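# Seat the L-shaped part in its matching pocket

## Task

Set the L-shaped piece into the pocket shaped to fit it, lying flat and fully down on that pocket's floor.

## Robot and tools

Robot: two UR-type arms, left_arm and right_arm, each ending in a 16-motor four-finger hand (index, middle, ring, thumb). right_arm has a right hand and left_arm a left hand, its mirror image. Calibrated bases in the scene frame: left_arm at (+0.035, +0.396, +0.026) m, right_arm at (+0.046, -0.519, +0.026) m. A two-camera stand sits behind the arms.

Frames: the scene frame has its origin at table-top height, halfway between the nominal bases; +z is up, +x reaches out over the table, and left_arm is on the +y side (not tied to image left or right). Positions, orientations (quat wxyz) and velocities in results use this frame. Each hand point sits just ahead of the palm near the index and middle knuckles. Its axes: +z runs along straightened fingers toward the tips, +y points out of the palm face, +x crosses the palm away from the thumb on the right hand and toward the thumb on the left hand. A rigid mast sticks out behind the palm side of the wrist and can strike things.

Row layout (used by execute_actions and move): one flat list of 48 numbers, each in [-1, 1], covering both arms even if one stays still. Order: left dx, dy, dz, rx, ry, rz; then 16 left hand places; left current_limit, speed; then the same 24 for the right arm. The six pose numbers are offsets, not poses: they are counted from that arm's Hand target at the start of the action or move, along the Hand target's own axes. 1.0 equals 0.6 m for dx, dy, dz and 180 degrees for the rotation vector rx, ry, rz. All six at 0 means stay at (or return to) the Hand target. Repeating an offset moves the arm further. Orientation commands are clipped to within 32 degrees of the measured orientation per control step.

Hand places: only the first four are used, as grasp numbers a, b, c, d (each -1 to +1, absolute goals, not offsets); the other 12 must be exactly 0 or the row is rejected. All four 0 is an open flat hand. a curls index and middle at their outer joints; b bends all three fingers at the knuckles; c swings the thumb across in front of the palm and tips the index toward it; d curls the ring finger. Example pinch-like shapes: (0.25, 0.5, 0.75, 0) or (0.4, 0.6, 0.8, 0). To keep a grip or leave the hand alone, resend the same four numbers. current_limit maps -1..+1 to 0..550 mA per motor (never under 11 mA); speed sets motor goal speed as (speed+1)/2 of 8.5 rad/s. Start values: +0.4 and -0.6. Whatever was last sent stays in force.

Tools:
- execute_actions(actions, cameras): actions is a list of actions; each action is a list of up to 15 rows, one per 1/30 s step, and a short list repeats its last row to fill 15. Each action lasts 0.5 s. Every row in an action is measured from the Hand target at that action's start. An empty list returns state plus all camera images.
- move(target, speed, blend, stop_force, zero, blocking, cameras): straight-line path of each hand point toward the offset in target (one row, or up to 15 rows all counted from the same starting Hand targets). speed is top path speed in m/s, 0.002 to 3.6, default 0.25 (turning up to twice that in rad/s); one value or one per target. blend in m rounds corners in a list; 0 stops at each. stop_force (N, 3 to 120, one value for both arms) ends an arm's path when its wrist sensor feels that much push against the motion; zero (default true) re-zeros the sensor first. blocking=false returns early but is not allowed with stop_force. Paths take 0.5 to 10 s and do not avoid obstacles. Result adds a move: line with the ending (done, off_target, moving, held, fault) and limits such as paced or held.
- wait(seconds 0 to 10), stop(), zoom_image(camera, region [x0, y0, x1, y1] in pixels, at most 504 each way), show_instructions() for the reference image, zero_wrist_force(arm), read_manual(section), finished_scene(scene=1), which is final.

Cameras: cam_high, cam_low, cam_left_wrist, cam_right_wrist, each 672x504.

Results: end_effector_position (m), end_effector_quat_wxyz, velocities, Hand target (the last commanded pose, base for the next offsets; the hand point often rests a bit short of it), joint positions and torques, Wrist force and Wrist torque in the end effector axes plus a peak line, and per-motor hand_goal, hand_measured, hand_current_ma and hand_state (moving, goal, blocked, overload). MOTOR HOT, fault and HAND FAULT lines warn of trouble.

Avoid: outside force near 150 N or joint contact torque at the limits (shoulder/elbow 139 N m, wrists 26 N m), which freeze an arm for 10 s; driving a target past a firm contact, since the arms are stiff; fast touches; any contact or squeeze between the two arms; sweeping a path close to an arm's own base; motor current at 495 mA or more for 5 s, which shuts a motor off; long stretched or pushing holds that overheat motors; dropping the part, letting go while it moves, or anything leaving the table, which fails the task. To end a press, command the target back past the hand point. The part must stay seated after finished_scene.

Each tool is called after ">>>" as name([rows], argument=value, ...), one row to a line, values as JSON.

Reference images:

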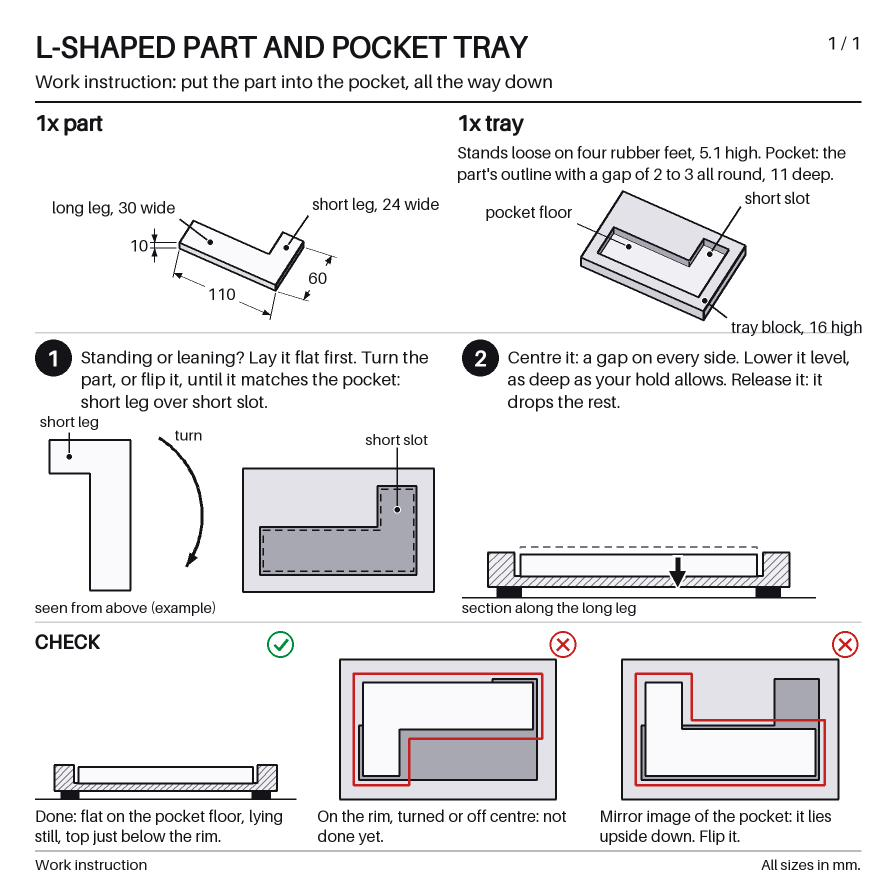

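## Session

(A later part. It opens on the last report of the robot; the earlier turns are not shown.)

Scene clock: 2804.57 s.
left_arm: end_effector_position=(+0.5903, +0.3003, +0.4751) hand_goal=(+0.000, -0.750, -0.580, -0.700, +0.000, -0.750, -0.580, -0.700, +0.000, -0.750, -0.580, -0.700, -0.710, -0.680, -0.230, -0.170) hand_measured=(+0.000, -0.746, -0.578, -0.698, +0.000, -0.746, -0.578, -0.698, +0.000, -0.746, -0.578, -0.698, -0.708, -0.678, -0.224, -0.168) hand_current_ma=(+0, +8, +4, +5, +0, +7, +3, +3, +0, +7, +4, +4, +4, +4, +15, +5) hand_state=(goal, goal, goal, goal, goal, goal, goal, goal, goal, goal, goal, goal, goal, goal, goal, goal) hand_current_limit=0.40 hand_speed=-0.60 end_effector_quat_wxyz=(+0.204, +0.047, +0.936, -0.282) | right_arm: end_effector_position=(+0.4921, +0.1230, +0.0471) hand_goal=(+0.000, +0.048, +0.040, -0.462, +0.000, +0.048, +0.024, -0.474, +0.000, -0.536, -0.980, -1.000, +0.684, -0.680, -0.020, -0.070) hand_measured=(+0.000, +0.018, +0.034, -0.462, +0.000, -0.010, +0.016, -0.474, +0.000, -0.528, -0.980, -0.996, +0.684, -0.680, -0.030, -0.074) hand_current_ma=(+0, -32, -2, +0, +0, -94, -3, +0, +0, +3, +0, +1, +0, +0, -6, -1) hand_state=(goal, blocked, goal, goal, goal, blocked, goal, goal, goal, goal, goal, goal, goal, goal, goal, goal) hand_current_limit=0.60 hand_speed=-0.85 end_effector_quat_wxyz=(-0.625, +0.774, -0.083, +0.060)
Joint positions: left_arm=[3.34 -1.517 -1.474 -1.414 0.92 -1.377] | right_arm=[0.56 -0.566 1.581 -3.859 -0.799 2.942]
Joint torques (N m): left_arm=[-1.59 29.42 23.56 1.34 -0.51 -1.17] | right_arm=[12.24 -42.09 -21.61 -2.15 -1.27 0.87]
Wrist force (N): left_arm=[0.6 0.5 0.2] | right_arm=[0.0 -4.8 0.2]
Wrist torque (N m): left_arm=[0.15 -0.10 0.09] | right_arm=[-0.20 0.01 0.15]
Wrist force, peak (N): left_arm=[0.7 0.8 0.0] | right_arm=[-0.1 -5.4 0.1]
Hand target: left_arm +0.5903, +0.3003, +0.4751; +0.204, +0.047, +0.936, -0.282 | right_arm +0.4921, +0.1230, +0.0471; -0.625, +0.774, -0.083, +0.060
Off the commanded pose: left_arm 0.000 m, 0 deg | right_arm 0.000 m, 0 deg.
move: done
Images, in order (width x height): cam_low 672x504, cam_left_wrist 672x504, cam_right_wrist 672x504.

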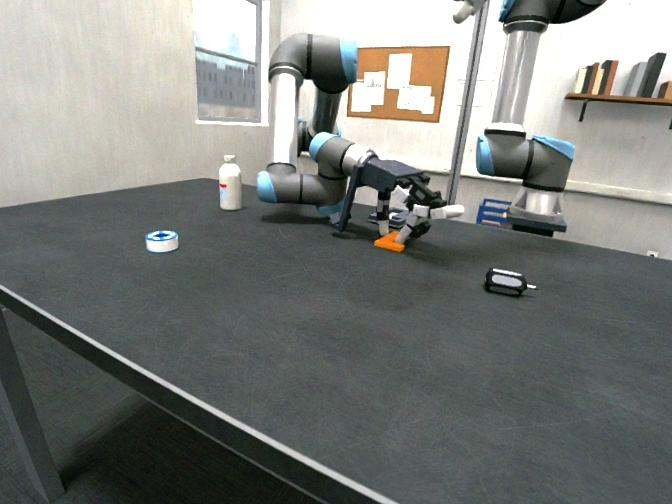

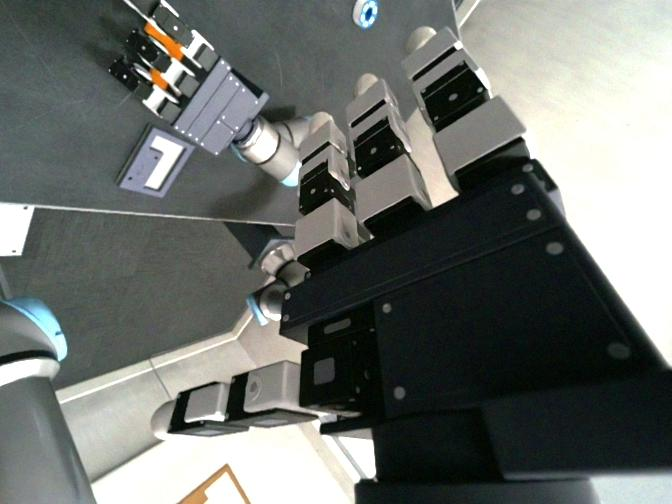

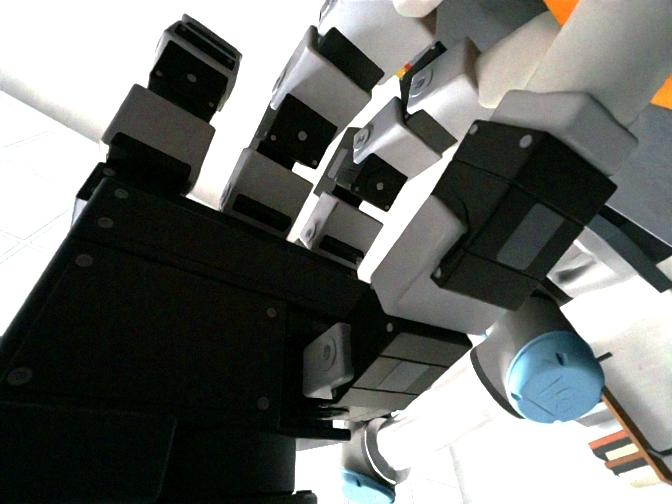

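>>> move([
  [0,0,0,0,0,0, 0,0,0,0,0,0,0,0,0,0,0,0,0,0,0,0, 0.4,-0.6, 0,0,0,0,0,0, 0.30,0.45,0.84,-0.12,0,0,0,0,0,0,0,0,0,0,0,0, 0.6,-0.88],
  [0,0,0,0,0,0, 0,0,0,0,0,0,0,0,0,0,0,0,0,0,0,0, 0.4,-0.6, 0,-0.0003,0,0,0,0, 0.27,0.52,0.84,-0.06,0,0,0,0,0,0,0,0,0,0,0,0, 0.6,-0.88],
], speed=0.04, cameras=["cam_low","cam_left_wrist","cam_right_wrist"])

>>> zoom_image(camera="cam_low", region=[350, 190, 470, 280])

>>> zoom_image(camera="cam_right_wrist", region=[400, 0, 672, 200])

Scene clock: 2816.73 s.
left_arm: end_effector_position=(+0.5903, +0.3003, +0.4751) hand_goal=(+0.000, -0.750, -0.580, -0.700, +0.000, -0.750, -0.580, -0.700, +0.000, -0.750, -0.580, -0.700, -0.710, -0.680, -0.230, -0.170) hand_measured=(+0.000, -0.746, -0.578, -0.698, +0.000, -0.746, -0.578, -0.698, +0.000, -0.746, -0.578, -0.698, -0.708, -0.678, -0.224, -0.168) hand_current_ma=(+0, +8, +4, +5, +0, +7, +3, +3, +0, +7, +4, +4, +4, +4, +15, +5) hand_state=(goal, goal, goal, goal, goal, goal, goal, goal, goal, goal, goal, goal, goal, goal, goal, goal) hand_current_limit=0.40 hand_speed=-0.60 end_effector_quat_wxyz=(+0.204, +0.047, +0.936, -0.282) | right_arm: end_effector_position=(+0.4921, +0.1230, +0.0474) hand_goal=(+0.000, +0.224, -0.038, -0.548, +0.000, +0.240, -0.044, -0.560, +0.000, -0.234, -0.676, -0.844, +0.690, -0.680, -0.020, -0.108) hand_measured=(-0.002, +0.132, -0.046, -0.548, +0.000, +0.018, -0.004, -0.514, +0.000, -0.228, -0.676, -0.846, +0.702, -0.678, -0.036, -0.114) hand_current_ma=(+0, -204, -3, +0, +0, -440, +46, +56, +0, +2, +0, +0, +6, +0, -14, -3) hand_state=(goal, blocked, goal, goal, goal, blocked, blocked, blocked, goal, goal, goal, goal, goal, goal, goal, goal) hand_current_limit=0.60 hand_speed=-0.88 end_effector_quat_wxyz=(-0.625, +0.774, -0.083, +0.060)
Joint positions: left_arm=[3.34 -1.517 -1.474 -1.414 0.92 -1.377] | right_arm=[0.56 -0.566 1.581 -3.858 -0.799 2.942]
Joint torques (N m): left_arm=[-1.79 28.92 24.42 1.39 -0.36 -1.15] | right_arm=[10.52 -38.34 -7.9 0.86 -1.69 1.85]
Wrist force (N): left_arm=[0.7 0.6 0.0] | right_arm=[0.3 -26.5 1.4]
Wrist torque (N m): left_arm=[0.17 -0.12 0.10] | right_arm=[-0.68 -0.01 -0.13]
Wrist force, peak (N): left_arm=[1.0 0.5 0.0] | right_arm=[0.0 -26.9 1.2]
Hand target: left_arm +0.5903, +0.3003, +0.4751; +0.204, +0.047, +0.936, -0.282 | right_arm +0.4921, +0.1230, +0.0473; -0.625, +0.774, -0.083, +0.060
Off the commanded pose: left_arm 0.000 m, 0 deg | right_arm 0.000 m, 0 deg.
move: done
Images, in order (width x height): cam_low 672x504, cam_left_wrist 672x504, cam_right_wrist 672x504.

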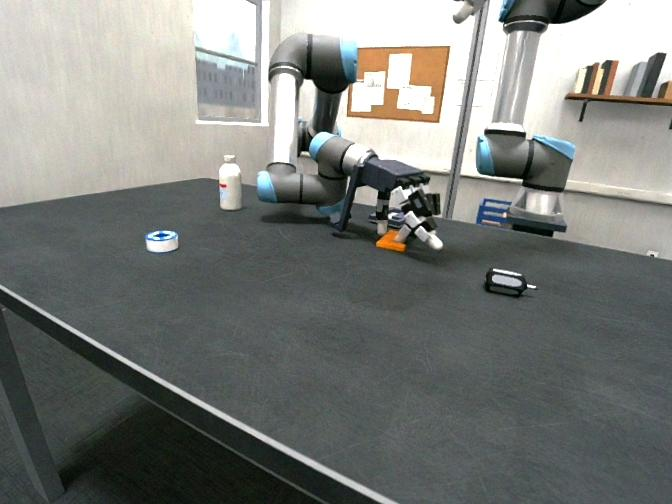

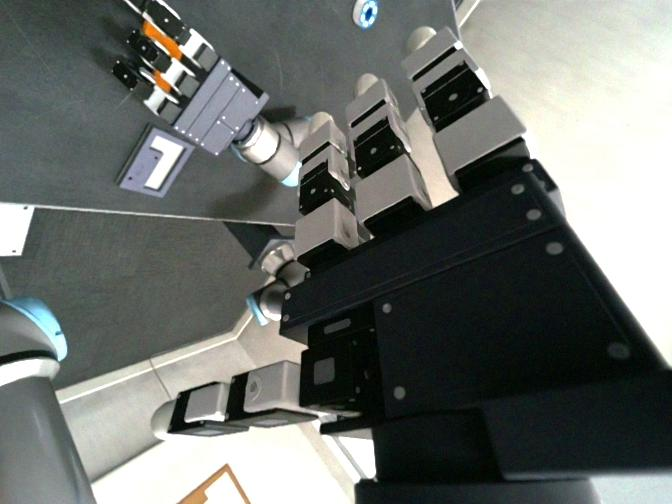

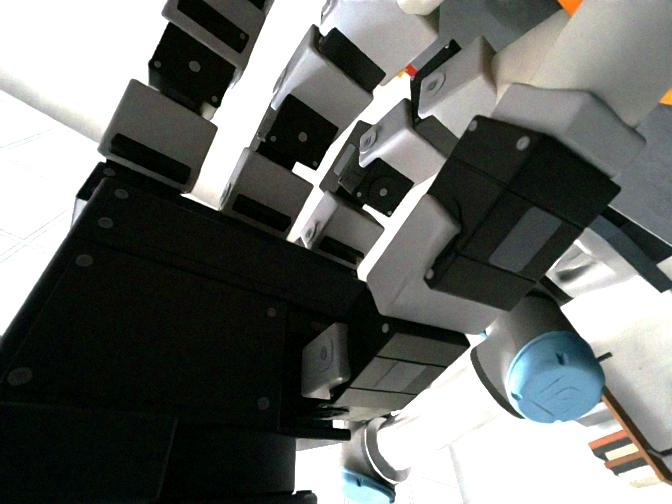

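Scaled by 4.200 from the camera's 672x504 image, which has a finer 960x720 frame.

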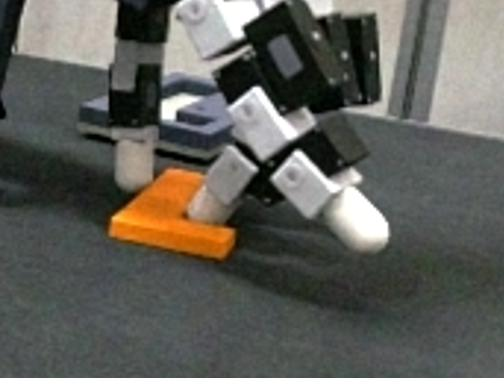

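Scaled by 1.853 from the camera's 672x504 image, which has a finer 960x720 frame.

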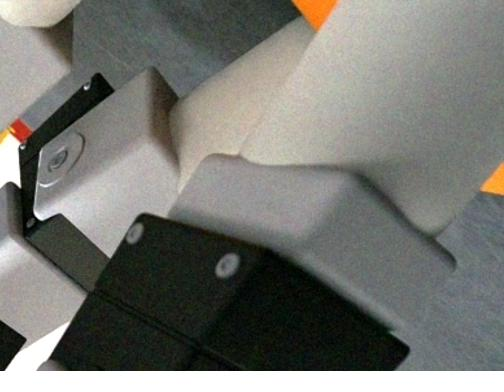

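>>> move(target=[0,0,0,0,0,0, 0,0,0,0,0,0,0,0,0,0,0,0,0,0,0,0, 0.4,-0.6, 0,-0.0036,-0.0007,0,0,0, 0.27,0.52,0.84,-0.06,0,0,0,0,0,0,0,0,0,0,0,0, 0.6,-0.88], speed=0.02, cameras=["cam_low","cam_right_wrist"])

>>> zoom_image(camera="cam_low", region=[350, 190, 470, 280])

Scene clock: 2824.50 s.
left_arm: end_effector_position=(+0.5903, +0.3003, +0.4751) hand_goal=(+0.000, -0.750, -0.580, -0.700, +0.000, -0.750, -0.580, -0.700, +0.000, -0.750, -0.580, -0.700, -0.710, -0.680, -0.230, -0.170) hand_measured=(+0.000, -0.746, -0.578, -0.698, +0.000, -0.746, -0.578, -0.698, +0.000, -0.746, -0.578, -0.698, -0.708, -0.678, -0.224, -0.168) hand_current_ma=(+0, +8, +4, +5, +0, +7, +3, +3, +0, +7, +4, +4, +4, +4, +15, +5) hand_state=(goal, goal, goal, goal, goal, goal, goal, goal, goal, goal, goal, goal, goal, goal, goal, goal) hand_current_limit=0.40 hand_speed=-0.60 end_effector_quat_wxyz=(+0.204, +0.047, +0.936, -0.282) | right_arm: end_effector_position=(+0.4921, +0.1231, +0.0495) hand_goal=(+0.000, +0.224, -0.038, -0.548, +0.000, +0.240, -0.044, -0.560, +0.000, -0.234, -0.676, -0.844, +0.690, -0.680, -0.020, -0.108) hand_measured=(-0.006, +0.168, -0.058, -0.556, +0.000, +0.052, -0.042, -0.550, +0.000, -0.228, -0.676, -0.846, +0.706, -0.678, -0.042, -0.120) hand_current_ma=(-1, -89, -14, -3, +0, -440, +0, +5, +0, +2, +0, +0, +9, +0, -24, -11) hand_state=(goal, blocked, blocked, goal, goal, blocked, goal, goal, goal, goal, goal, goal, goal, goal, blocked, goal) hand_current_limit=0.60 hand_speed=-0.88 end_effector_quat_wxyz=(-0.625, +0.774, -0.083, +0.060)
Joint positions: left_arm=[3.34 -1.517 -1.474 -1.414 0.92 -1.377] | right_arm=[0.56 -0.571 1.582 -3.855 -0.799 2.942]
Joint torques (N m): left_arm=[-1.36 28.97 24.36 1.57 -0.2 -1.2] | right_arm=[10.7 -53.66 2.01 0.38 -1.58 2.69]
Wrist force (N): left_arm=[0.7 0.6 0.1] | right_arm=[0.3 -14.4 0.9]
Wrist torque (N m): left_arm=[0.16 -0.12 0.10] | right_arm=[-0.35 -0.02 -0.12]
Wrist force, peak (N): left_arm=[0.9 0.8 0.1] | right_arm=[0.2 -27.5 1.2]
Hand target: left_arm +0.5903, +0.3003, +0.4751; +0.204, +0.047, +0.936, -0.282 | right_arm +0.4921, +0.1231, +0.0495; -0.625, +0.774, -0.083, +0.060
Off the commanded pose: left_arm 0.000 m, 0 deg | right_arm 0.000 m, 0 deg.
move: done
Images, in order (width x height): cam_low 672x504, cam_right_wrist 672x504.

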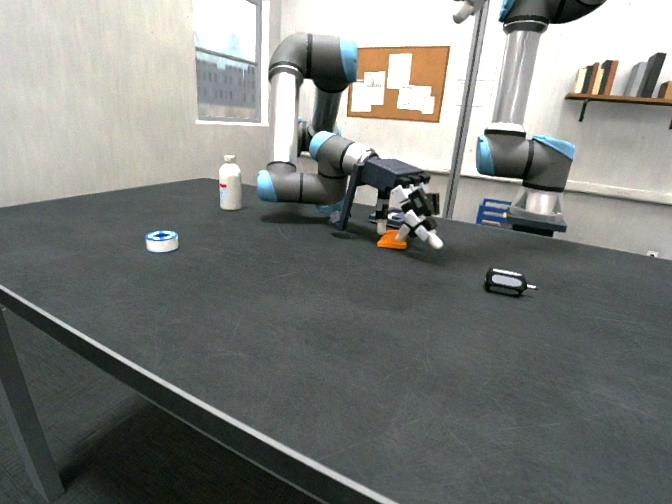

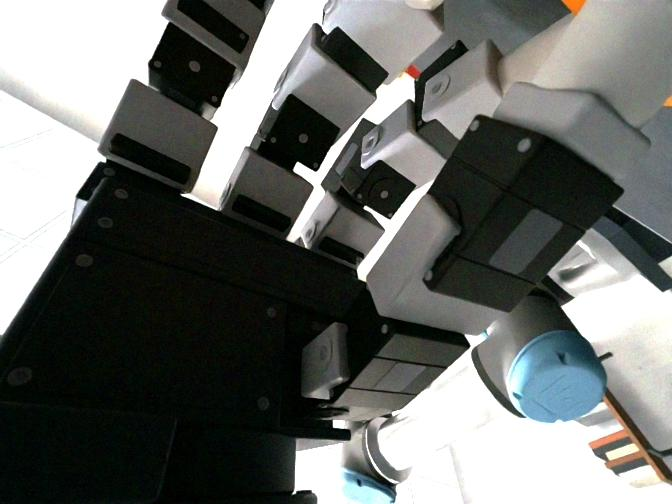

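Scaled by 4.200 from the camera's 672x504 image, which has a finer 960x720 frame.

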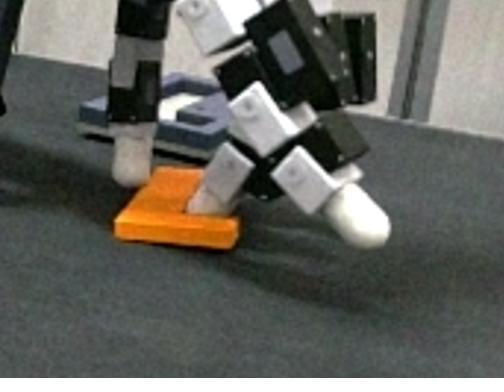

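>>> move([
  [0,0,0,0,0,0, 0,0,0,0,0,0,0,0,0,0,0,0,0,0,0,0, 0.4,-0.6, 0,-0.01,-0.002,0,0,0, 0.35,0.2,0.84,-0.2,0,0,0,0,0,0,0,0,0,0,0,0, 0.4,-0.6],
  [0,0,0,0,0,0, 0,0,0,0,0,0,0,0,0,0,0,0,0,0,0,0, 0.4,-0.6, 0,-0.13,-0.04,0,0,0, 0.45,0.15,0.84,0,0,0,0,0,0,0,0,0,0,0,0,0, 0.4,-0.4],
  [0,0,0,0,0,0, 0,0,0,0,0,0,0,0,0,0,0,0,0,0,0,0, 0.4,-0.6, 0,-0.17,-0.24,0,0,0, 0.45,0.15,0.84,0,0,0,0,0,0,0,0,0,0,0,0,0, 0.4,-0.4],
], speed=[0.05,0.2,0.25], blend=[0,0.02,0], cameras=["cam_left_wrist"])

>>> zoom_image(camera="cam_left_wrist", region=[95, 0, 215, 115])

Scene clock: 2937.70 s.
left_arm: end_effector_position=(+0.5903, +0.3003, +0.4751) hand_goal=(+0.000, -0.750, -0.580, -0.700, +0.000, -0.750, -0.580, -0.700, +0.000, -0.750, -0.580, -0.700, -0.710, -0.680, -0.230, -0.170) hand_measured=(+0.000, -0.746, -0.578, -0.698, +0.000, -0.746, -0.578, -0.698, +0.000, -0.746, -0.578, -0.698, -0.708, -0.678, -0.224, -0.168) hand_current_ma=(+0, +8, +4, +5, +0, +7, +3, +3, +0, +7, +4, +4, +4, +4, +15, +5) hand_state=(goal, goal, goal, goal, goal, goal, goal, goal, goal, goal, goal, goal, goal, goal, goal, goal) hand_current_limit=0.40 hand_speed=-0.60 end_effector_quat_wxyz=(+0.204, +0.047, +0.936, -0.282) | right_arm: end_effector_position=(+0.4692, +0.0060, +0.1795) hand_goal=(+0.000, -0.298, +0.242, -0.302, +0.000, -0.376, +0.170, -0.300, +0.000, -0.780, -0.580, -0.686, +0.672, -0.680, -0.020, -0.006) hand_measured=(-0.004, -0.286, +0.238, -0.306, +0.002, -0.360, +0.168, -0.304, +0.000, -0.766, -0.580, -0.688, +0.674, -0.678, -0.022, -0.010) hand_current_ma=(-1, +7, -1, -1, +0, +10, +0, -1, +0, +9, +0, +0, +0, +0, -1, -1) hand_state=(goal, goal, goal, goal, goal, goal, goal, goal, goal, goal, goal, goal, goal, goal, goal, goal) hand_current_limit=0.40 hand_speed=-0.40 end_effector_quat_wxyz=(-0.625, +0.774, -0.083, +0.060)
Joint positions: left_arm=[3.34 -1.517 -1.474 -1.414 0.92 -1.377] | right_arm=[0.391 -0.975 1.941 -3.747 -0.639 2.858]
Joint torques (N m): left_arm=[-1.99 29.06 24 1.48 -0.1 -1.2] | right_arm=[4.4 -43.83 -13.82 -3.43 0.47 2.59]
Wrist force (N): left_arm=[0.6 0.6 0.1] | right_arm=[-0.9 -0.1 -0.3]
Wrist torque (N m): left_arm=[0.17 -0.11 0.09] | right_arm=[-0.07 0.10 0.05]
Wrist force, peak (N): left_arm=[0.9 0.8 0.0] | right_arm=[0.4 -14.7 0.9]
Hand target: left_arm +0.5903, +0.3003, +0.4751; +0.204, +0.047, +0.936, -0.282 | right_arm +0.4692, +0.0060, +0.1795; -0.625, +0.774, -0.083, +0.060
Off the commanded pose: left_arm 0.000 m, 0 deg | right_arm 0.000 m, 0 deg.
move: done; blend cut to 0 m at target 2
Images, in order (width x height): cam_left_wrist 672x504.

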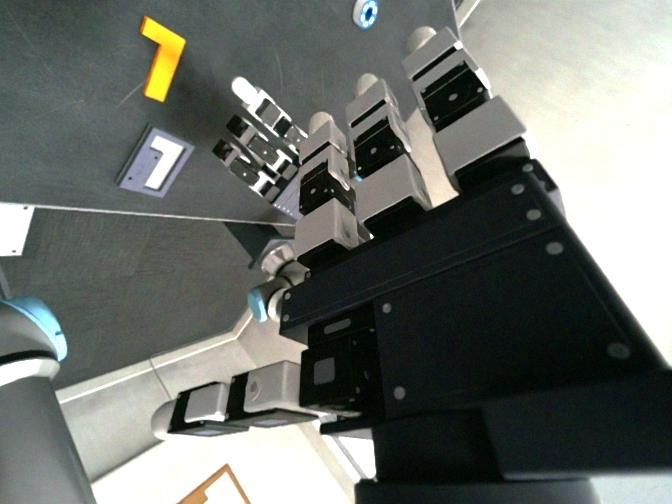

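Scaled by 4.200 from the camera's 672x504 image, which has a finer 960x720 frame.

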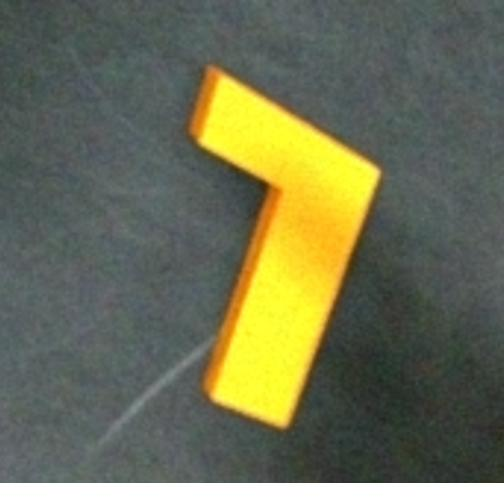

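>>> execute_actions(actions=[], cameras=["cam_left_wrist","cam_low","cam_high"])

Scene clock: 3135.77 s.
left_arm: end_effector_position=(+0.5903, +0.3003, +0.4751) hand_goal=(+0.000, -0.750, -0.580, -0.700, +0.000, -0.750, -0.580, -0.700, +0.000, -0.750, -0.580, -0.700, -0.710, -0.680, -0.230, -0.170) hand_measured=(+0.000, -0.746, -0.578, -0.698, +0.000, -0.746, -0.578, -0.698, +0.000, -0.746, -0.578, -0.698, -0.708, -0.678, -0.224, -0.168) hand_current_ma=(+0, +8, +4, +5, +0, +7, +3, +3, +0, +7, +4, +4, +4, +4, +15, +5) hand_state=(goal, goal, goal, goal, goal, goal, goal, goal, goal, goal, goal, goal, goal, goal, goal, goal) hand_current_limit=0.40 hand_speed=-0.60 end_effector_quat_wxyz=(+0.204, +0.047, +0.936, -0.282) | right_arm: end_effector_position=(+0.4692, +0.0060, +0.1795) hand_goal=(+0.000, -0.298, +0.242, -0.302, +0.000, -0.376, +0.170, -0.300, +0.000, -0.780, -0.580, -0.686, +0.672, -0.680, -0.020, -0.006) hand_measured=(-0.004, -0.286, +0.238, -0.306, +0.002, -0.360, +0.168, -0.304, +0.000, -0.766, -0.580, -0.688, +0.674, -0.678, -0.022, -0.010) hand_current_ma=(-1, +7, -1, -1, +0, +10, +0, -1, +0, +9, +0, +0, +0, +0, -1, -1) hand_state=(goal, goal, goal, goal, goal, goal, goal, goal, goal, goal, goal, goal, goal, goal, goal, goal) hand_current_limit=0.40 hand_speed=-0.40 end_effector_quat_wxyz=(-0.625, +0.774, -0.083, +0.060)
Joint positions: left_arm=[3.34 -1.517 -1.474 -1.414 0.92 -1.377] | right_arm=[0.391 -0.975 1.941 -3.747 -0.639 2.858]
Joint velocities: within noise
Joint torques (N m): left_arm=[-2.07 28.68 24.49 1.62 -0.21 -1.13] | right_arm=[-7.73 -54.56 -4.77 -3.53 1.41 2.57]
Wrist force (N): left_arm=[0.7 0.6 0.1] | right_arm=[-0.8 -0.2 -0.4]
Wrist torque (N m): left_arm=[0.17 -0.11 0.09] | right_arm=[-0.08 0.09 0.05]
Wrist force, peak (N): left_arm=[0.9 0.7 0.2] | right_arm=[-0.9 -0.3 -0.5]
Hand target: left_arm +0.5903, +0.3003, +0.4751; +0.204, +0.047, +0.936, -0.282 | right_arm +0.4692, +0.0060, +0.1795; -0.625, +0.774, -0.083, +0.060
Off the commanded pose: left_arm 0.000 m, 0 deg | right_arm 0.000 m, 0 deg.
Images, in order (width x height): cam_high 672x504, cam_low 672x504, cam_left_wrist 672x504.

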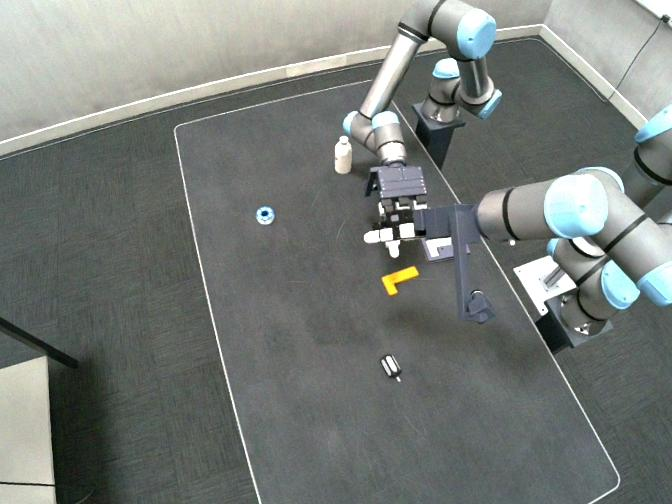

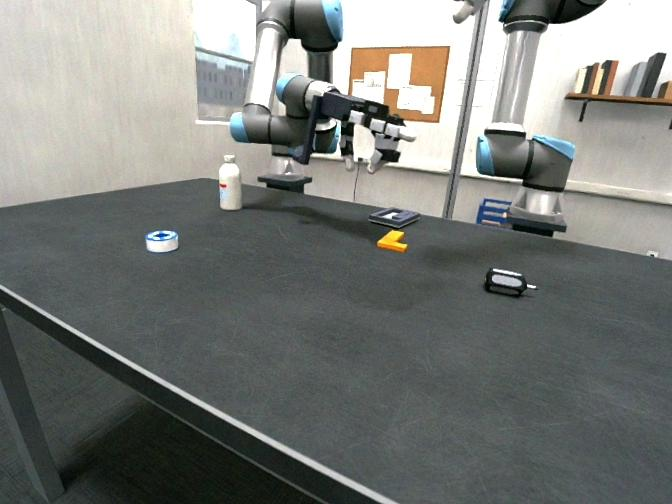

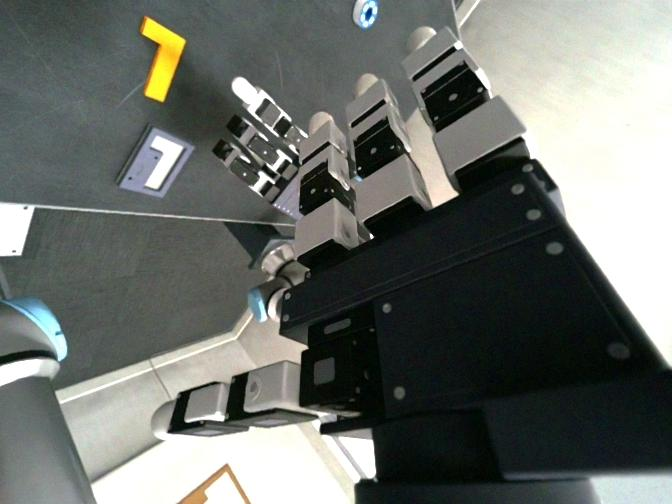

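>>> move(target=[0,0,0,0,0,0,0,0,0,0,0,0,0,0,0,0,0,0,0,0,0,0,0.4,-0.6,-0.01132,0.10778,0.21038,-0.04444,-0.06745,-0.01932,0.45,0.15,0.86,-0.08,0,0,0,0,0,0,0,0,0,0,0,0,0.5,-0.5], speed=0.2, cameras=["cam_left_wrist","cam_low"])

Scene clock: 3156.73 s.
left_arm: end_effector_position=(+0.5903, +0.3003, +0.4751) hand_goal=(+0.000, -0.750, -0.580, -0.700, +0.000, -0.750, -0.580, -0.700, +0.000, -0.750, -0.580, -0.700, -0.710, -0.680, -0.230, -0.170) hand_measured=(+0.000, -0.746, -0.578, -0.698, +0.000, -0.746, -0.578, -0.698, +0.000, -0.746, -0.578, -0.698, -0.708, -0.678, -0.224, -0.168) hand_current_ma=(+0, +8, +4, +5, +0, +7, +3, +3, +0, +7, +4, +4, +4, +4, +15, +5) hand_state=(goal, goal, goal, goal, goal, goal, goal, goal, goal, goal, goal, goal, goal, goal, goal, goal) hand_current_limit=0.40 hand_speed=-0.60 end_effector_quat_wxyz=(+0.204, +0.047, +0.936, -0.282) | right_arm: end_effector_position=(+0.4839, +0.1151, +0.0898) hand_goal=(+0.000, -0.284, +0.244, -0.302, +0.000, -0.360, +0.170, -0.306, +0.000, -0.822, -0.708, -0.774, +0.706, -0.680, -0.016, -0.004) hand_measured=(-0.004, -0.280, +0.240, -0.306, +0.002, -0.354, +0.168, -0.304, +0.000, -0.802, -0.700, -0.770, +0.702, -0.678, -0.018, -0.006) hand_current_ma=(-1, +1, -1, -1, +0, +2, +0, +0, +0, +16, +3, +1, -1, +0, +0, -1) hand_state=(goal, goal, goal, goal, goal, goal, goal, goal, goal, blocked, goal, goal, goal, goal, goal, goal) hand_current_limit=0.50 hand_speed=-0.50 end_effector_quat_wxyz=(-0.573, +0.819, +0.003, -0.009)
Joint positions: left_arm=[3.34 -1.517 -1.474 -1.414 0.92 -1.377] | right_arm=[0.545 -0.714 1.585 -3.395 -0.634 2.634]
Joint torques (N m): left_arm=[-2.08 28.7 25 1.5 -0.1 -1.15] | right_arm=[-7.05 -55.9 -18.5 -1.22 -0.07 2.19]
Wrist force (N): left_arm=[0.7 0.5 0.2] | right_arm=[-0.7 0.0 0.5]
Wrist torque (N m): left_arm=[0.14 -0.11 0.10] | right_arm=[-0.08 0.05 0.03]
Wrist force, peak (N): left_arm=[1.0 0.7 0.0] | right_arm=[-0.9 -1.1 -2.0]
Hand target: left_arm +0.5903, +0.3003, +0.4751; +0.204, +0.047, +0.936, -0.282 | right_arm +0.4839, +0.1151, +0.0898; -0.573, +0.819, +0.003, -0.009
Off the commanded pose: left_arm 0.000 m, 0 deg | right_arm 0.000 m, 0 deg.
move: done
Images, in order (width x height): cam_low 672x504, cam_left_wrist 672x504.

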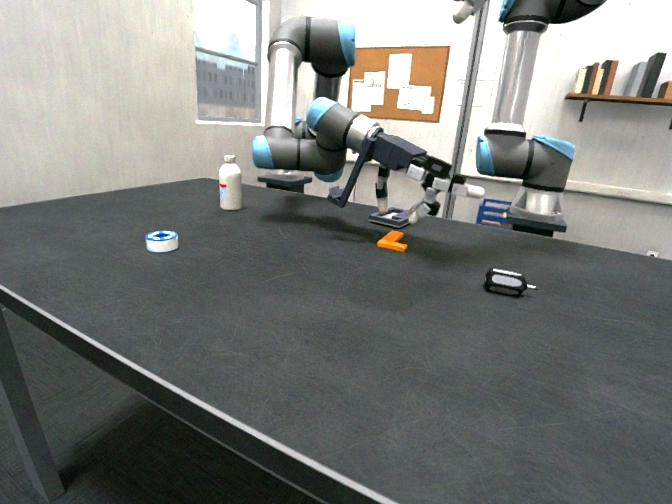

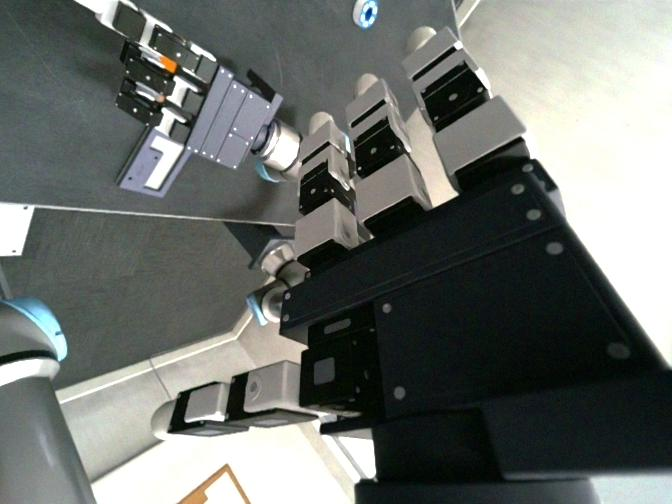

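>>> move([
  [0,0,0,0,0,0,0,0,0,0,0,0,0,0,0,0,0,0,0,0,0,0,0.4,-0.6,0,0.07956,0.02896,0,0,0,0.45,0.15,0.86,-0.08,0,0,0,0,0,0,0,0,0,0,0,0,0.6,-0.85],
  [0,0,0,0,0,0,0,0,0,0,0,0,0,0,0,0,0,0,0,0,0,0,0.4,-0.6,0,0.08034,0.02924,0,0,0,0.45,0.26,0.86,-0.08,0,0,0,0,0,0,0,0,0,0,0,0,0.6,-0.85],
  [0,0,0,0,0,0,0,0,0,0,0,0,0,0,0,0,0,0,0,0,0,0,0.4,-0.6,0,0.08348,0.03038,0,0,0,0.44,0.33,0.86,-0.08,0,0,0,0,0,0,0,0,0,0,0,0,0.6,-0.85],
], speed=[0.1,0.03,0.03], cameras=["cam_left_wrist","cam_low"])

Scene clock: 3179.40 s.
left_arm: end_effector_position=(+0.5903, +0.3003, +0.4751) hand_goal=(+0.000, -0.750, -0.580, -0.700, +0.000, -0.750, -0.580, -0.700, +0.000, -0.750, -0.580, -0.700, -0.710, -0.680, -0.230, -0.170) hand_measured=(+0.000, -0.746, -0.578, -0.698, +0.000, -0.746, -0.578, -0.698, +0.000, -0.746, -0.578, -0.698, -0.708, -0.678, -0.224, -0.168) hand_current_ma=(+0, +8, +4, +5, +0, +7, +3, +3, +0, +7, +4, +4, +4, +4, +15, +5) hand_state=(goal, goal, goal, goal, goal, goal, goal, goal, goal, goal, goal, goal, goal, goal, goal, goal) hand_current_limit=0.40 hand_speed=-0.60 end_effector_quat_wxyz=(+0.204, +0.047, +0.936, -0.282) | right_arm: end_effector_position=(+0.4833, +0.1150, +0.0365) hand_goal=(+0.000, -0.040, +0.182, -0.348, +0.000, -0.046, +0.190, -0.320, +0.000, -0.550, -0.708, -0.810, +0.708, -0.680, -0.016, -0.042) hand_measured=(-0.002, -0.072, +0.172, -0.350, +0.000, -0.124, +0.172, -0.326, +0.000, -0.544, -0.700, -0.806, +0.708, -0.678, -0.042, -0.056) hand_current_ma=(+0, -35, -4, +0, +0, -151, -12, -2, +0, +2, +3, +1, +0, +0, -35, -12) hand_state=(goal, blocked, goal, goal, goal, blocked, goal, goal, goal, goal, goal, goal, goal, goal, blocked, goal) hand_current_limit=0.60 hand_speed=-0.85 end_effector_quat_wxyz=(-0.573, +0.819, +0.003, -0.009)
Joint positions: left_arm=[3.34 -1.517 -1.474 -1.414 0.92 -1.377] | right_arm=[0.546 -0.615 1.571 -3.48 -0.634 2.634]
Joint torques (N m): left_arm=[-2.18 28.7 24.92 1.66 0 -1.17] | right_arm=[11.25 -53.65 -28.58 -1.24 -0.81 0.51]
Wrist force (N): left_arm=[0.8 0.6 0.0] | right_arm=[-0.8 -2.8 -0.2]
Wrist torque (N m): left_arm=[0.19 -0.14 0.11] | right_arm=[-0.17 0.06 -0.02]
Wrist force, peak (N): left_arm=[0.9 0.7 0.1] | right_arm=[-1.2 -3.9 0.1]
Hand target: left_arm +0.5903, +0.3003, +0.4751; +0.204, +0.047, +0.936, -0.282 | right_arm +0.4833, +0.1150, +0.0365; -0.573, +0.819, +0.003, -0.009
Off the commanded pose: left_arm 0.000 m, 0 deg | right_arm 0.000 m, 0 deg.
move: done
Images, in order (width x height): cam_low 672x504, cam_left_wrist 672x504.

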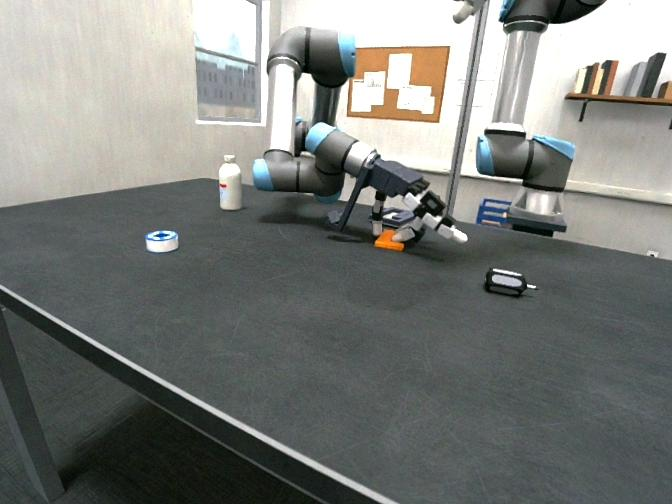

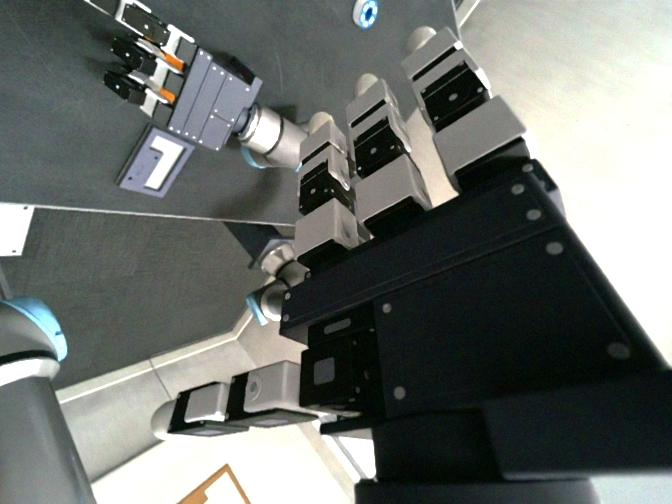

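>>> move([
  [0,0,0,0,0,0,0,0,0,0,0,0,0,0,0,0,0,0,0,0,0,0,0.4,-0.6,0,-0.00204,-0.00074,0,0,0,0.44,0.33,0.86,-0.08,0,0,0,0,0,0,0,0,0,0,0,0,0.6,-0.85],
], speed=[0.02], cameras=[])

>>> zoom_image(camera="cam_low", region=[350, 190, 470, 280])

Scene clock: 3200.87 s.
left_arm: end_effector_position=(+0.5903, +0.3003, +0.4751) hand_goal=(+0.000, -0.750, -0.580, -0.700, +0.000, -0.750, -0.580, -0.700, +0.000, -0.750, -0.580, -0.700, -0.710, -0.680, -0.230, -0.170) hand_measured=(+0.000, -0.746, -0.578, -0.698, +0.000, -0.746, -0.578, -0.698, +0.000, -0.746, -0.578, -0.698, -0.708, -0.678, -0.224, -0.168) hand_current_ma=(+0, +8, +4, +5, +0, +7, +3, +3, +0, +7, +4, +4, +4, +4, +15, +5) hand_state=(goal, goal, goal, goal, goal, goal, goal, goal, goal, goal, goal, goal, goal, goal, goal, goal) hand_current_limit=0.40 hand_speed=-0.60 end_effector_quat_wxyz=(+0.204, +0.047, +0.936, -0.282) | right_arm: end_effector_position=(+0.4834, +0.1150, +0.0378) hand_goal=(+0.000, -0.040, +0.182, -0.348, +0.000, -0.046, +0.190, -0.320, +0.000, -0.550, -0.708, -0.810, +0.708, -0.680, -0.016, -0.042) hand_measured=(-0.002, -0.066, +0.172, -0.350, +0.000, -0.108, +0.172, -0.328, +0.000, -0.544, -0.700, -0.806, +0.706, -0.680, -0.046, -0.060) hand_current_ma=(+0, -25, -4, +0, +0, -105, -13, -3, +0, +2, +3, +1, +0, +0, -44, -21) hand_state=(goal, blocked, goal, goal, goal, blocked, goal, goal, goal, goal, goal, goal, goal, goal, blocked, goal) hand_current_limit=0.60 hand_speed=-0.85 end_effector_quat_wxyz=(-0.573, +0.819, +0.003, -0.009)
Joint positions: left_arm=[3.34 -1.517 -1.474 -1.414 0.92 -1.377] | right_arm=[0.546 -0.618 1.571 -3.478 -0.634 2.634]
Joint torques (N m): left_arm=[-2.53 28.09 25.54 1.71 0.03 -1.26] | right_arm=[6.02 -62.91 -4.67 -1.35 -0.44 -1.08]
Wrist force (N): left_arm=[0.8 0.5 0.0] | right_arm=[-0.6 -0.8 -0.1]
Wrist torque (N m): left_arm=[0.17 -0.13 0.10] | right_arm=[-0.05 0.04 0.02]
Wrist force, peak (N): left_arm=[0.9 0.7 -0.1] | right_arm=[-0.9 -3.3 0.0]
Hand target: left_arm +0.5903, +0.3003, +0.4751; +0.204, +0.047, +0.936, -0.282 | right_arm +0.4834, +0.1150, +0.0378; -0.573, +0.819, +0.003, -0.009
Off the commanded pose: left_arm 0.000 m, 0 deg | right_arm 0.000 m, 0 deg.
move: done
No camera images: "cameras" was empty.

Scaled by 4.200 from the camera's 672x504 image, which has a finer 960x720 frame.
This view is cut from an older image: the scene may have changed since it was taken.

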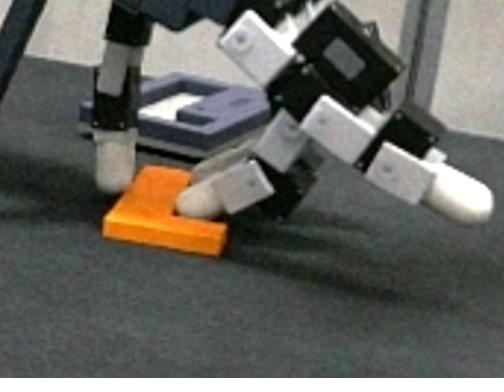

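>>> move([
  [0,0,0,0,0,0,0,0,0,0,0,0,0,0,0,0,0,0,0,0,0,0,0.4,-0.6,0,0,0,0.0083,0,0,0.44,0.33,0.86,-0.08,0,0,0,0,0,0,0,0,0,0,0,0,0.6,-0.85],
  [0,0,0,0,0,0,0,0,0,0,0,0,0,0,0,0,0,0,0,0,0,0,0.4,-0.6,0,0.00157,0.00057,0.0083,0,0,0.42,0.40,0.86,-0.08,0,0,0,0,0,0,0,0,0,0,0,0,0.65,-0.85],
  [0,0,0,0,0,0,0,0,0,0,0,0,0,0,0,0,0,0,0,0,0,0,0.4,-0.6,0,0.00313,0.00114,0.0083,0,0,0.40,0.465,0.86,-0.08,0,0,0,0,0,0,0,0,0,0,0,0,0.65,-0.85],
], speed=[0.03,0.02,0.02], cameras=["cam_low","cam_left_wrist"])

>>> zoom_image(camera="cam_low", region=[350, 190, 470, 280])

Scene clock: 3232.53 s.
left_arm: end_effector_position=(+0.5903, +0.3003, +0.4751) hand_goal=(+0.000, -0.750, -0.580, -0.700, +0.000, -0.750, -0.580, -0.700, +0.000, -0.750, -0.580, -0.700, -0.710, -0.680, -0.230, -0.170) hand_measured=(+0.000, -0.746, -0.578, -0.698, +0.000, -0.746, -0.578, -0.698, +0.000, -0.746, -0.578, -0.698, -0.708, -0.678, -0.224, -0.168) hand_current_ma=(+0, +8, +4, +5, +0, +7, +3, +3, +0, +7, +4, +4, +4, +4, +15, +5) hand_state=(goal, goal, goal, goal, goal, goal, goal, goal, goal, goal, goal, goal, goal, goal, goal, goal) hand_current_limit=0.40 hand_speed=-0.60 end_effector_quat_wxyz=(+0.204, +0.047, +0.936, -0.282) | right_arm: end_effector_position=(+0.4833, +0.1150, +0.0358) hand_goal=(+0.000, +0.146, +0.106, -0.414, +0.000, +0.180, +0.152, -0.378, +0.000, -0.344, -0.708, -0.842, +0.712, -0.680, -0.016, -0.074) hand_measured=(-0.002, +0.032, +0.104, -0.402, +0.000, -0.042, +0.144, -0.364, +0.000, -0.338, -0.700, -0.838, +0.716, -0.680, -0.068, -0.102) hand_current_ma=(+0, -295, +0, +6, +0, -454, -3, +7, +0, +2, +3, +1, +1, +0, -112, -43) hand_state=(goal, blocked, goal, goal, goal, blocked, goal, goal, goal, goal, goal, goal, goal, goal, blocked, blocked) hand_current_limit=0.65 hand_speed=-0.85 end_effector_quat_wxyz=(-0.584, +0.812, +0.003, -0.009)
Joint positions: left_arm=[3.34 -1.517 -1.474 -1.414 0.92 -1.377] | right_arm=[0.54 -0.601 1.567 -3.526 -0.617 2.661]
Joint torques (N m): left_arm=[-3.48 28.07 26 1.62 0.04 -1.17] | right_arm=[7.79 -37.95 -18.51 -0.54 -1.2 -1.81]
Wrist force (N): left_arm=[0.8 0.5 -0.1] | right_arm=[-1.3 -17.5 1.3]
Wrist torque (N m): left_arm=[0.17 -0.13 0.10] | right_arm=[-0.68 0.10 -0.01]
Wrist force, peak (N): left_arm=[0.9 0.6 0.0] | right_arm=[-1.3 -18.0 2.0]
Hand target: left_arm +0.5903, +0.3003, +0.4751; +0.204, +0.047, +0.936, -0.282 | right_arm +0.4833, +0.1150, +0.0358; -0.584, +0.812, +0.003, -0.009
Off the commanded pose: left_arm 0.000 m, 0 deg | right_arm 0.000 m, 0 deg.
move: done
Images, in order (width x height): cam_low 672x504, cam_left_wrist 672x504.

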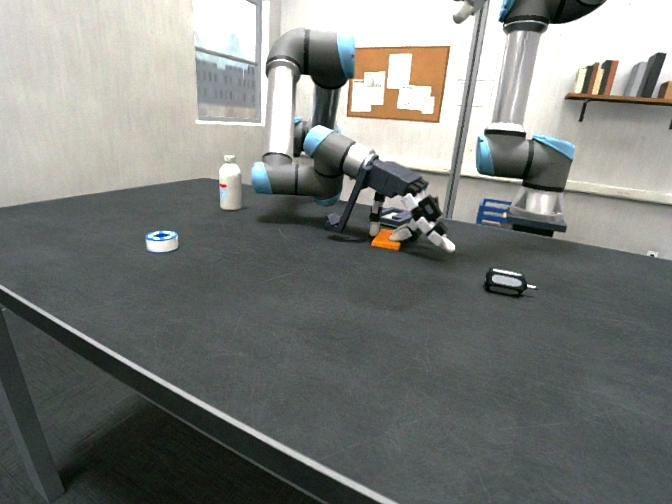

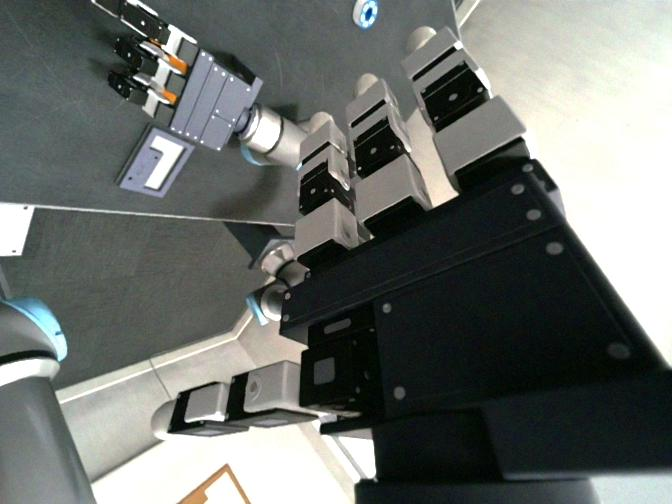

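Scaled by 4.200 from the camera's 672x504 image, which has a finer 960x720 frame.

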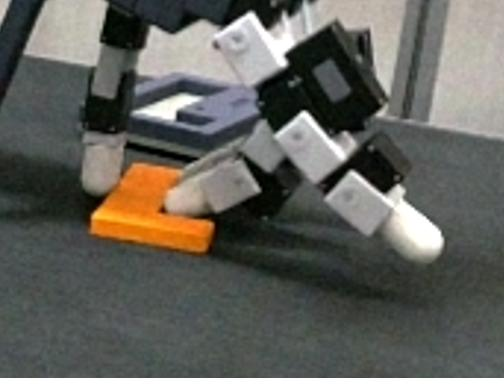

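>>> move([
  [0,0,0,0,0,0,0,0,0,0,0,0,0,0,0,0,0,0,0,0,0,0,0.4,-0.6,0,-0.00348,-0.00116,0,0,0,0.40,0.465,0.86,-0.08,0,0,0,0,0,0,0,0,0,0,0,0,0.65,-0.85],
], speed=[0.02], cameras=["cam_low"])

>>> zoom_image(camera="cam_low", region=[350, 190, 470, 280])

Scene clock: 3260.70 s.
left_arm: end_effector_position=(+0.5903, +0.3003, +0.4751) hand_goal=(+0.000, -0.750, -0.580, -0.700, +0.000, -0.750, -0.580, -0.700, +0.000, -0.750, -0.580, -0.700, -0.710, -0.680, -0.230, -0.170) hand_measured=(+0.000, -0.746, -0.578, -0.698, +0.000, -0.746, -0.578, -0.698, +0.000, -0.746, -0.578, -0.698, -0.708, -0.678, -0.224, -0.168) hand_current_ma=(+0, +8, +4, +5, +0, +7, +3, +3, +0, +7, +4, +4, +4, +4, +15, +5) hand_state=(goal, goal, goal, goal, goal, goal, goal, goal, goal, goal, goal, goal, goal, goal, goal, goal) hand_current_limit=0.40 hand_speed=-0.60 end_effector_quat_wxyz=(+0.204, +0.047, +0.936, -0.282) | right_arm: end_effector_position=(+0.4834, +0.1150, +0.0380) hand_goal=(+0.000, +0.146, +0.106, -0.414, +0.000, +0.180, +0.152, -0.378, +0.000, -0.344, -0.708, -0.842, +0.712, -0.680, -0.016, -0.074) hand_measured=(-0.002, +0.070, +0.084, -0.420, +0.002, +0.032, +0.116, -0.392, +0.000, -0.338, -0.700, -0.838, +0.702, -0.682, -0.090, -0.122) hand_current_ma=(+0, -150, -16, -2, +0, -449, -39, -8, +0, +2, +3, +1, -5, +0, -196, -100) hand_state=(goal, blocked, blocked, goal, goal, blocked, blocked, goal, goal, goal, goal, goal, goal, goal, blocked, blocked) hand_current_limit=0.65 hand_speed=-0.85 end_effector_quat_wxyz=(-0.584, +0.812, +0.003, -0.009)
Joint positions: left_arm=[3.34 -1.517 -1.474 -1.414 0.92 -1.377] | right_arm=[0.54 -0.605 1.568 -3.522 -0.617 2.661]
Joint torques (N m): left_arm=[-3.28 28.54 25.49 1.67 0.11 -1.32] | right_arm=[-6.92 -63.74 -6.05 -1.84 -0.11 2.09]
Wrist force (N): left_arm=[0.7 0.6 0.1] | right_arm=[-0.8 -0.1 0.1]
Wrist torque (N m): left_arm=[0.17 -0.11 0.09] | right_arm=[0.01 0.05 0.08]
Wrist force, peak (N): left_arm=[0.9 0.8 0.0] | right_arm=[-1.3 -18.1 1.5]
Hand target: left_arm +0.5903, +0.3003, +0.4751; +0.204, +0.047, +0.936, -0.282 | right_arm +0.4834, +0.1150, +0.0380; -0.584, +0.812, +0.003, -0.009
Off the commanded pose: left_arm 0.000 m, 0 deg | right_arm 0.000 m, 0 deg.
move: done
Images, in order (width x height): cam_low 672x504.

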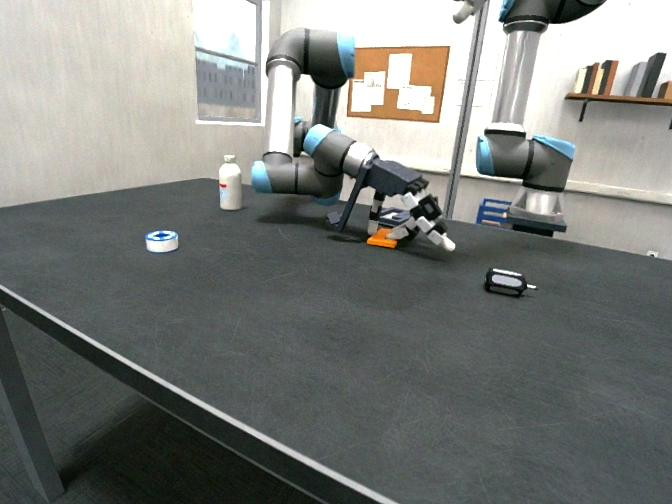

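Scaled by 4.200 from the camera's 672x504 image, which has a finer 960x720 frame.

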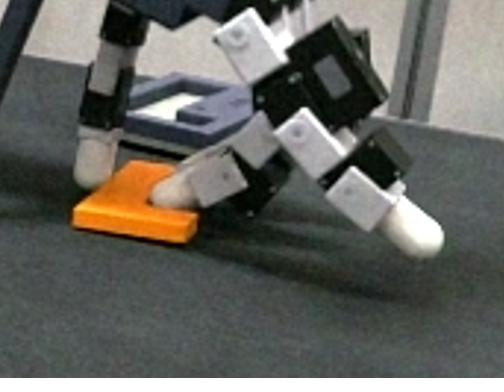

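>>> move([
  [0,0,0,0,0,0,0,0,0,0,0,0,0,0,0,0,0,0,0,0,0,0,0.4,-0.6,0,-0.01581,-0.00529,0,0,0,0.40,0.465,0.86,-0.08,0,0,0,0,0,0,0,0,0,0,0,0,0.65,-0.85],
], speed=[0.03], cameras=["cam_low","cam_left_wrist"])

>>> zoom_image(camera="cam_low", region=[350, 190, 470, 280])

Scene clock: 3285.03 s.
left_arm: end_effector_position=(+0.5903, +0.3003, +0.4751) hand_goal=(+0.000, -0.750, -0.580, -0.700, +0.000, -0.750, -0.580, -0.700, +0.000, -0.750, -0.580, -0.700, -0.710, -0.680, -0.230, -0.170) hand_measured=(+0.000, -0.746, -0.578, -0.698, +0.000, -0.746, -0.578, -0.698, +0.000, -0.746, -0.578, -0.698, -0.708, -0.678, -0.224, -0.168) hand_current_ma=(+0, +8, +4, +5, +0, +7, +3, +3, +0, +7, +4, +4, +4, +4, +15, +5) hand_state=(goal, goal, goal, goal, goal, goal, goal, goal, goal, goal, goal, goal, goal, goal, goal, goal) hand_current_limit=0.40 hand_speed=-0.60 end_effector_quat_wxyz=(+0.204, +0.047, +0.936, -0.282) | right_arm: end_effector_position=(+0.4834, +0.1151, +0.0482) hand_goal=(+0.000, +0.146, +0.106, -0.414, +0.000, +0.180, +0.152, -0.378, +0.000, -0.344, -0.708, -0.842, +0.712, -0.680, -0.016, -0.074) hand_measured=(-0.002, +0.070, +0.084, -0.420, +0.002, +0.034, +0.116, -0.392, +0.000, -0.338, -0.700, -0.838, +0.702, -0.682, -0.090, -0.122) hand_current_ma=(+0, -150, -16, -2, +0, -447, -39, -8, +0, +2, +3, +1, -5, +0, -196, -100) hand_state=(goal, blocked, blocked, goal, goal, blocked, blocked, goal, goal, goal, goal, goal, goal, goal, blocked, blocked) hand_current_limit=0.65 hand_speed=-0.85 end_effector_quat_wxyz=(-0.584, +0.812, +0.003, -0.009)
Joint positions: left_arm=[3.34 -1.517 -1.474 -1.414 0.92 -1.377] | right_arm=[0.54 -0.625 1.572 -3.507 -0.617 2.661]
Joint torques (N m): left_arm=[-3.39 28.94 25.94 1.73 0.29 -1.24] | right_arm=[1.45 -44.03 -10.32 -3.43 1.52 -0.29]
Wrist force (N): left_arm=[0.7 0.6 0.1] | right_arm=[-0.6 -0.4 0.2]
Wrist torque (N m): left_arm=[0.16 -0.12 0.10] | right_arm=[-0.03 0.03 0.08]
Wrist force, peak (N): left_arm=[0.9 0.7 0.0] | right_arm=[-0.8 -0.6 0.1]
Hand target: left_arm +0.5903, +0.3003, +0.4751; +0.204, +0.047, +0.936, -0.282 | right_arm +0.4835, +0.1150, +0.0480; -0.584, +0.812, +0.003, -0.009
Off the commanded pose: left_arm 0.000 m, 0 deg | right_arm 0.000 m, 0 deg.
move: done
Images, in order (width x height): cam_low 672x504, cam_left_wrist 672x504.

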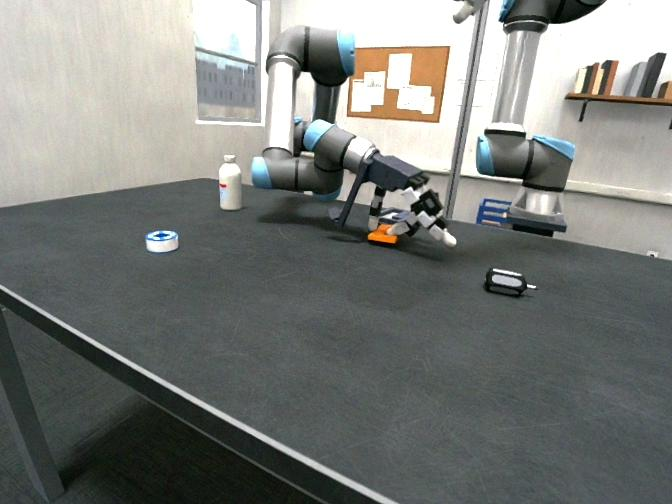

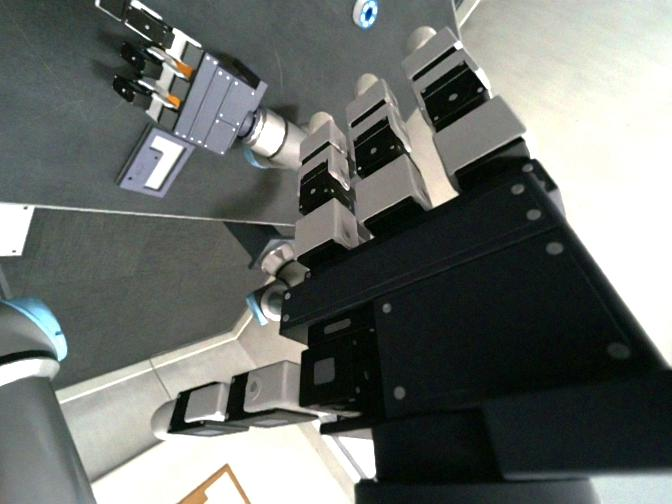

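Scaled by 4.200 from the camera's 672x504 image, which has a finer 960x720 frame.

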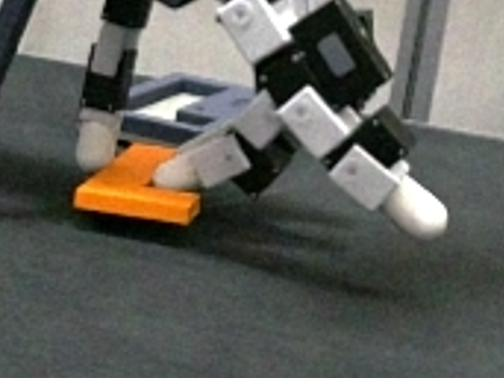

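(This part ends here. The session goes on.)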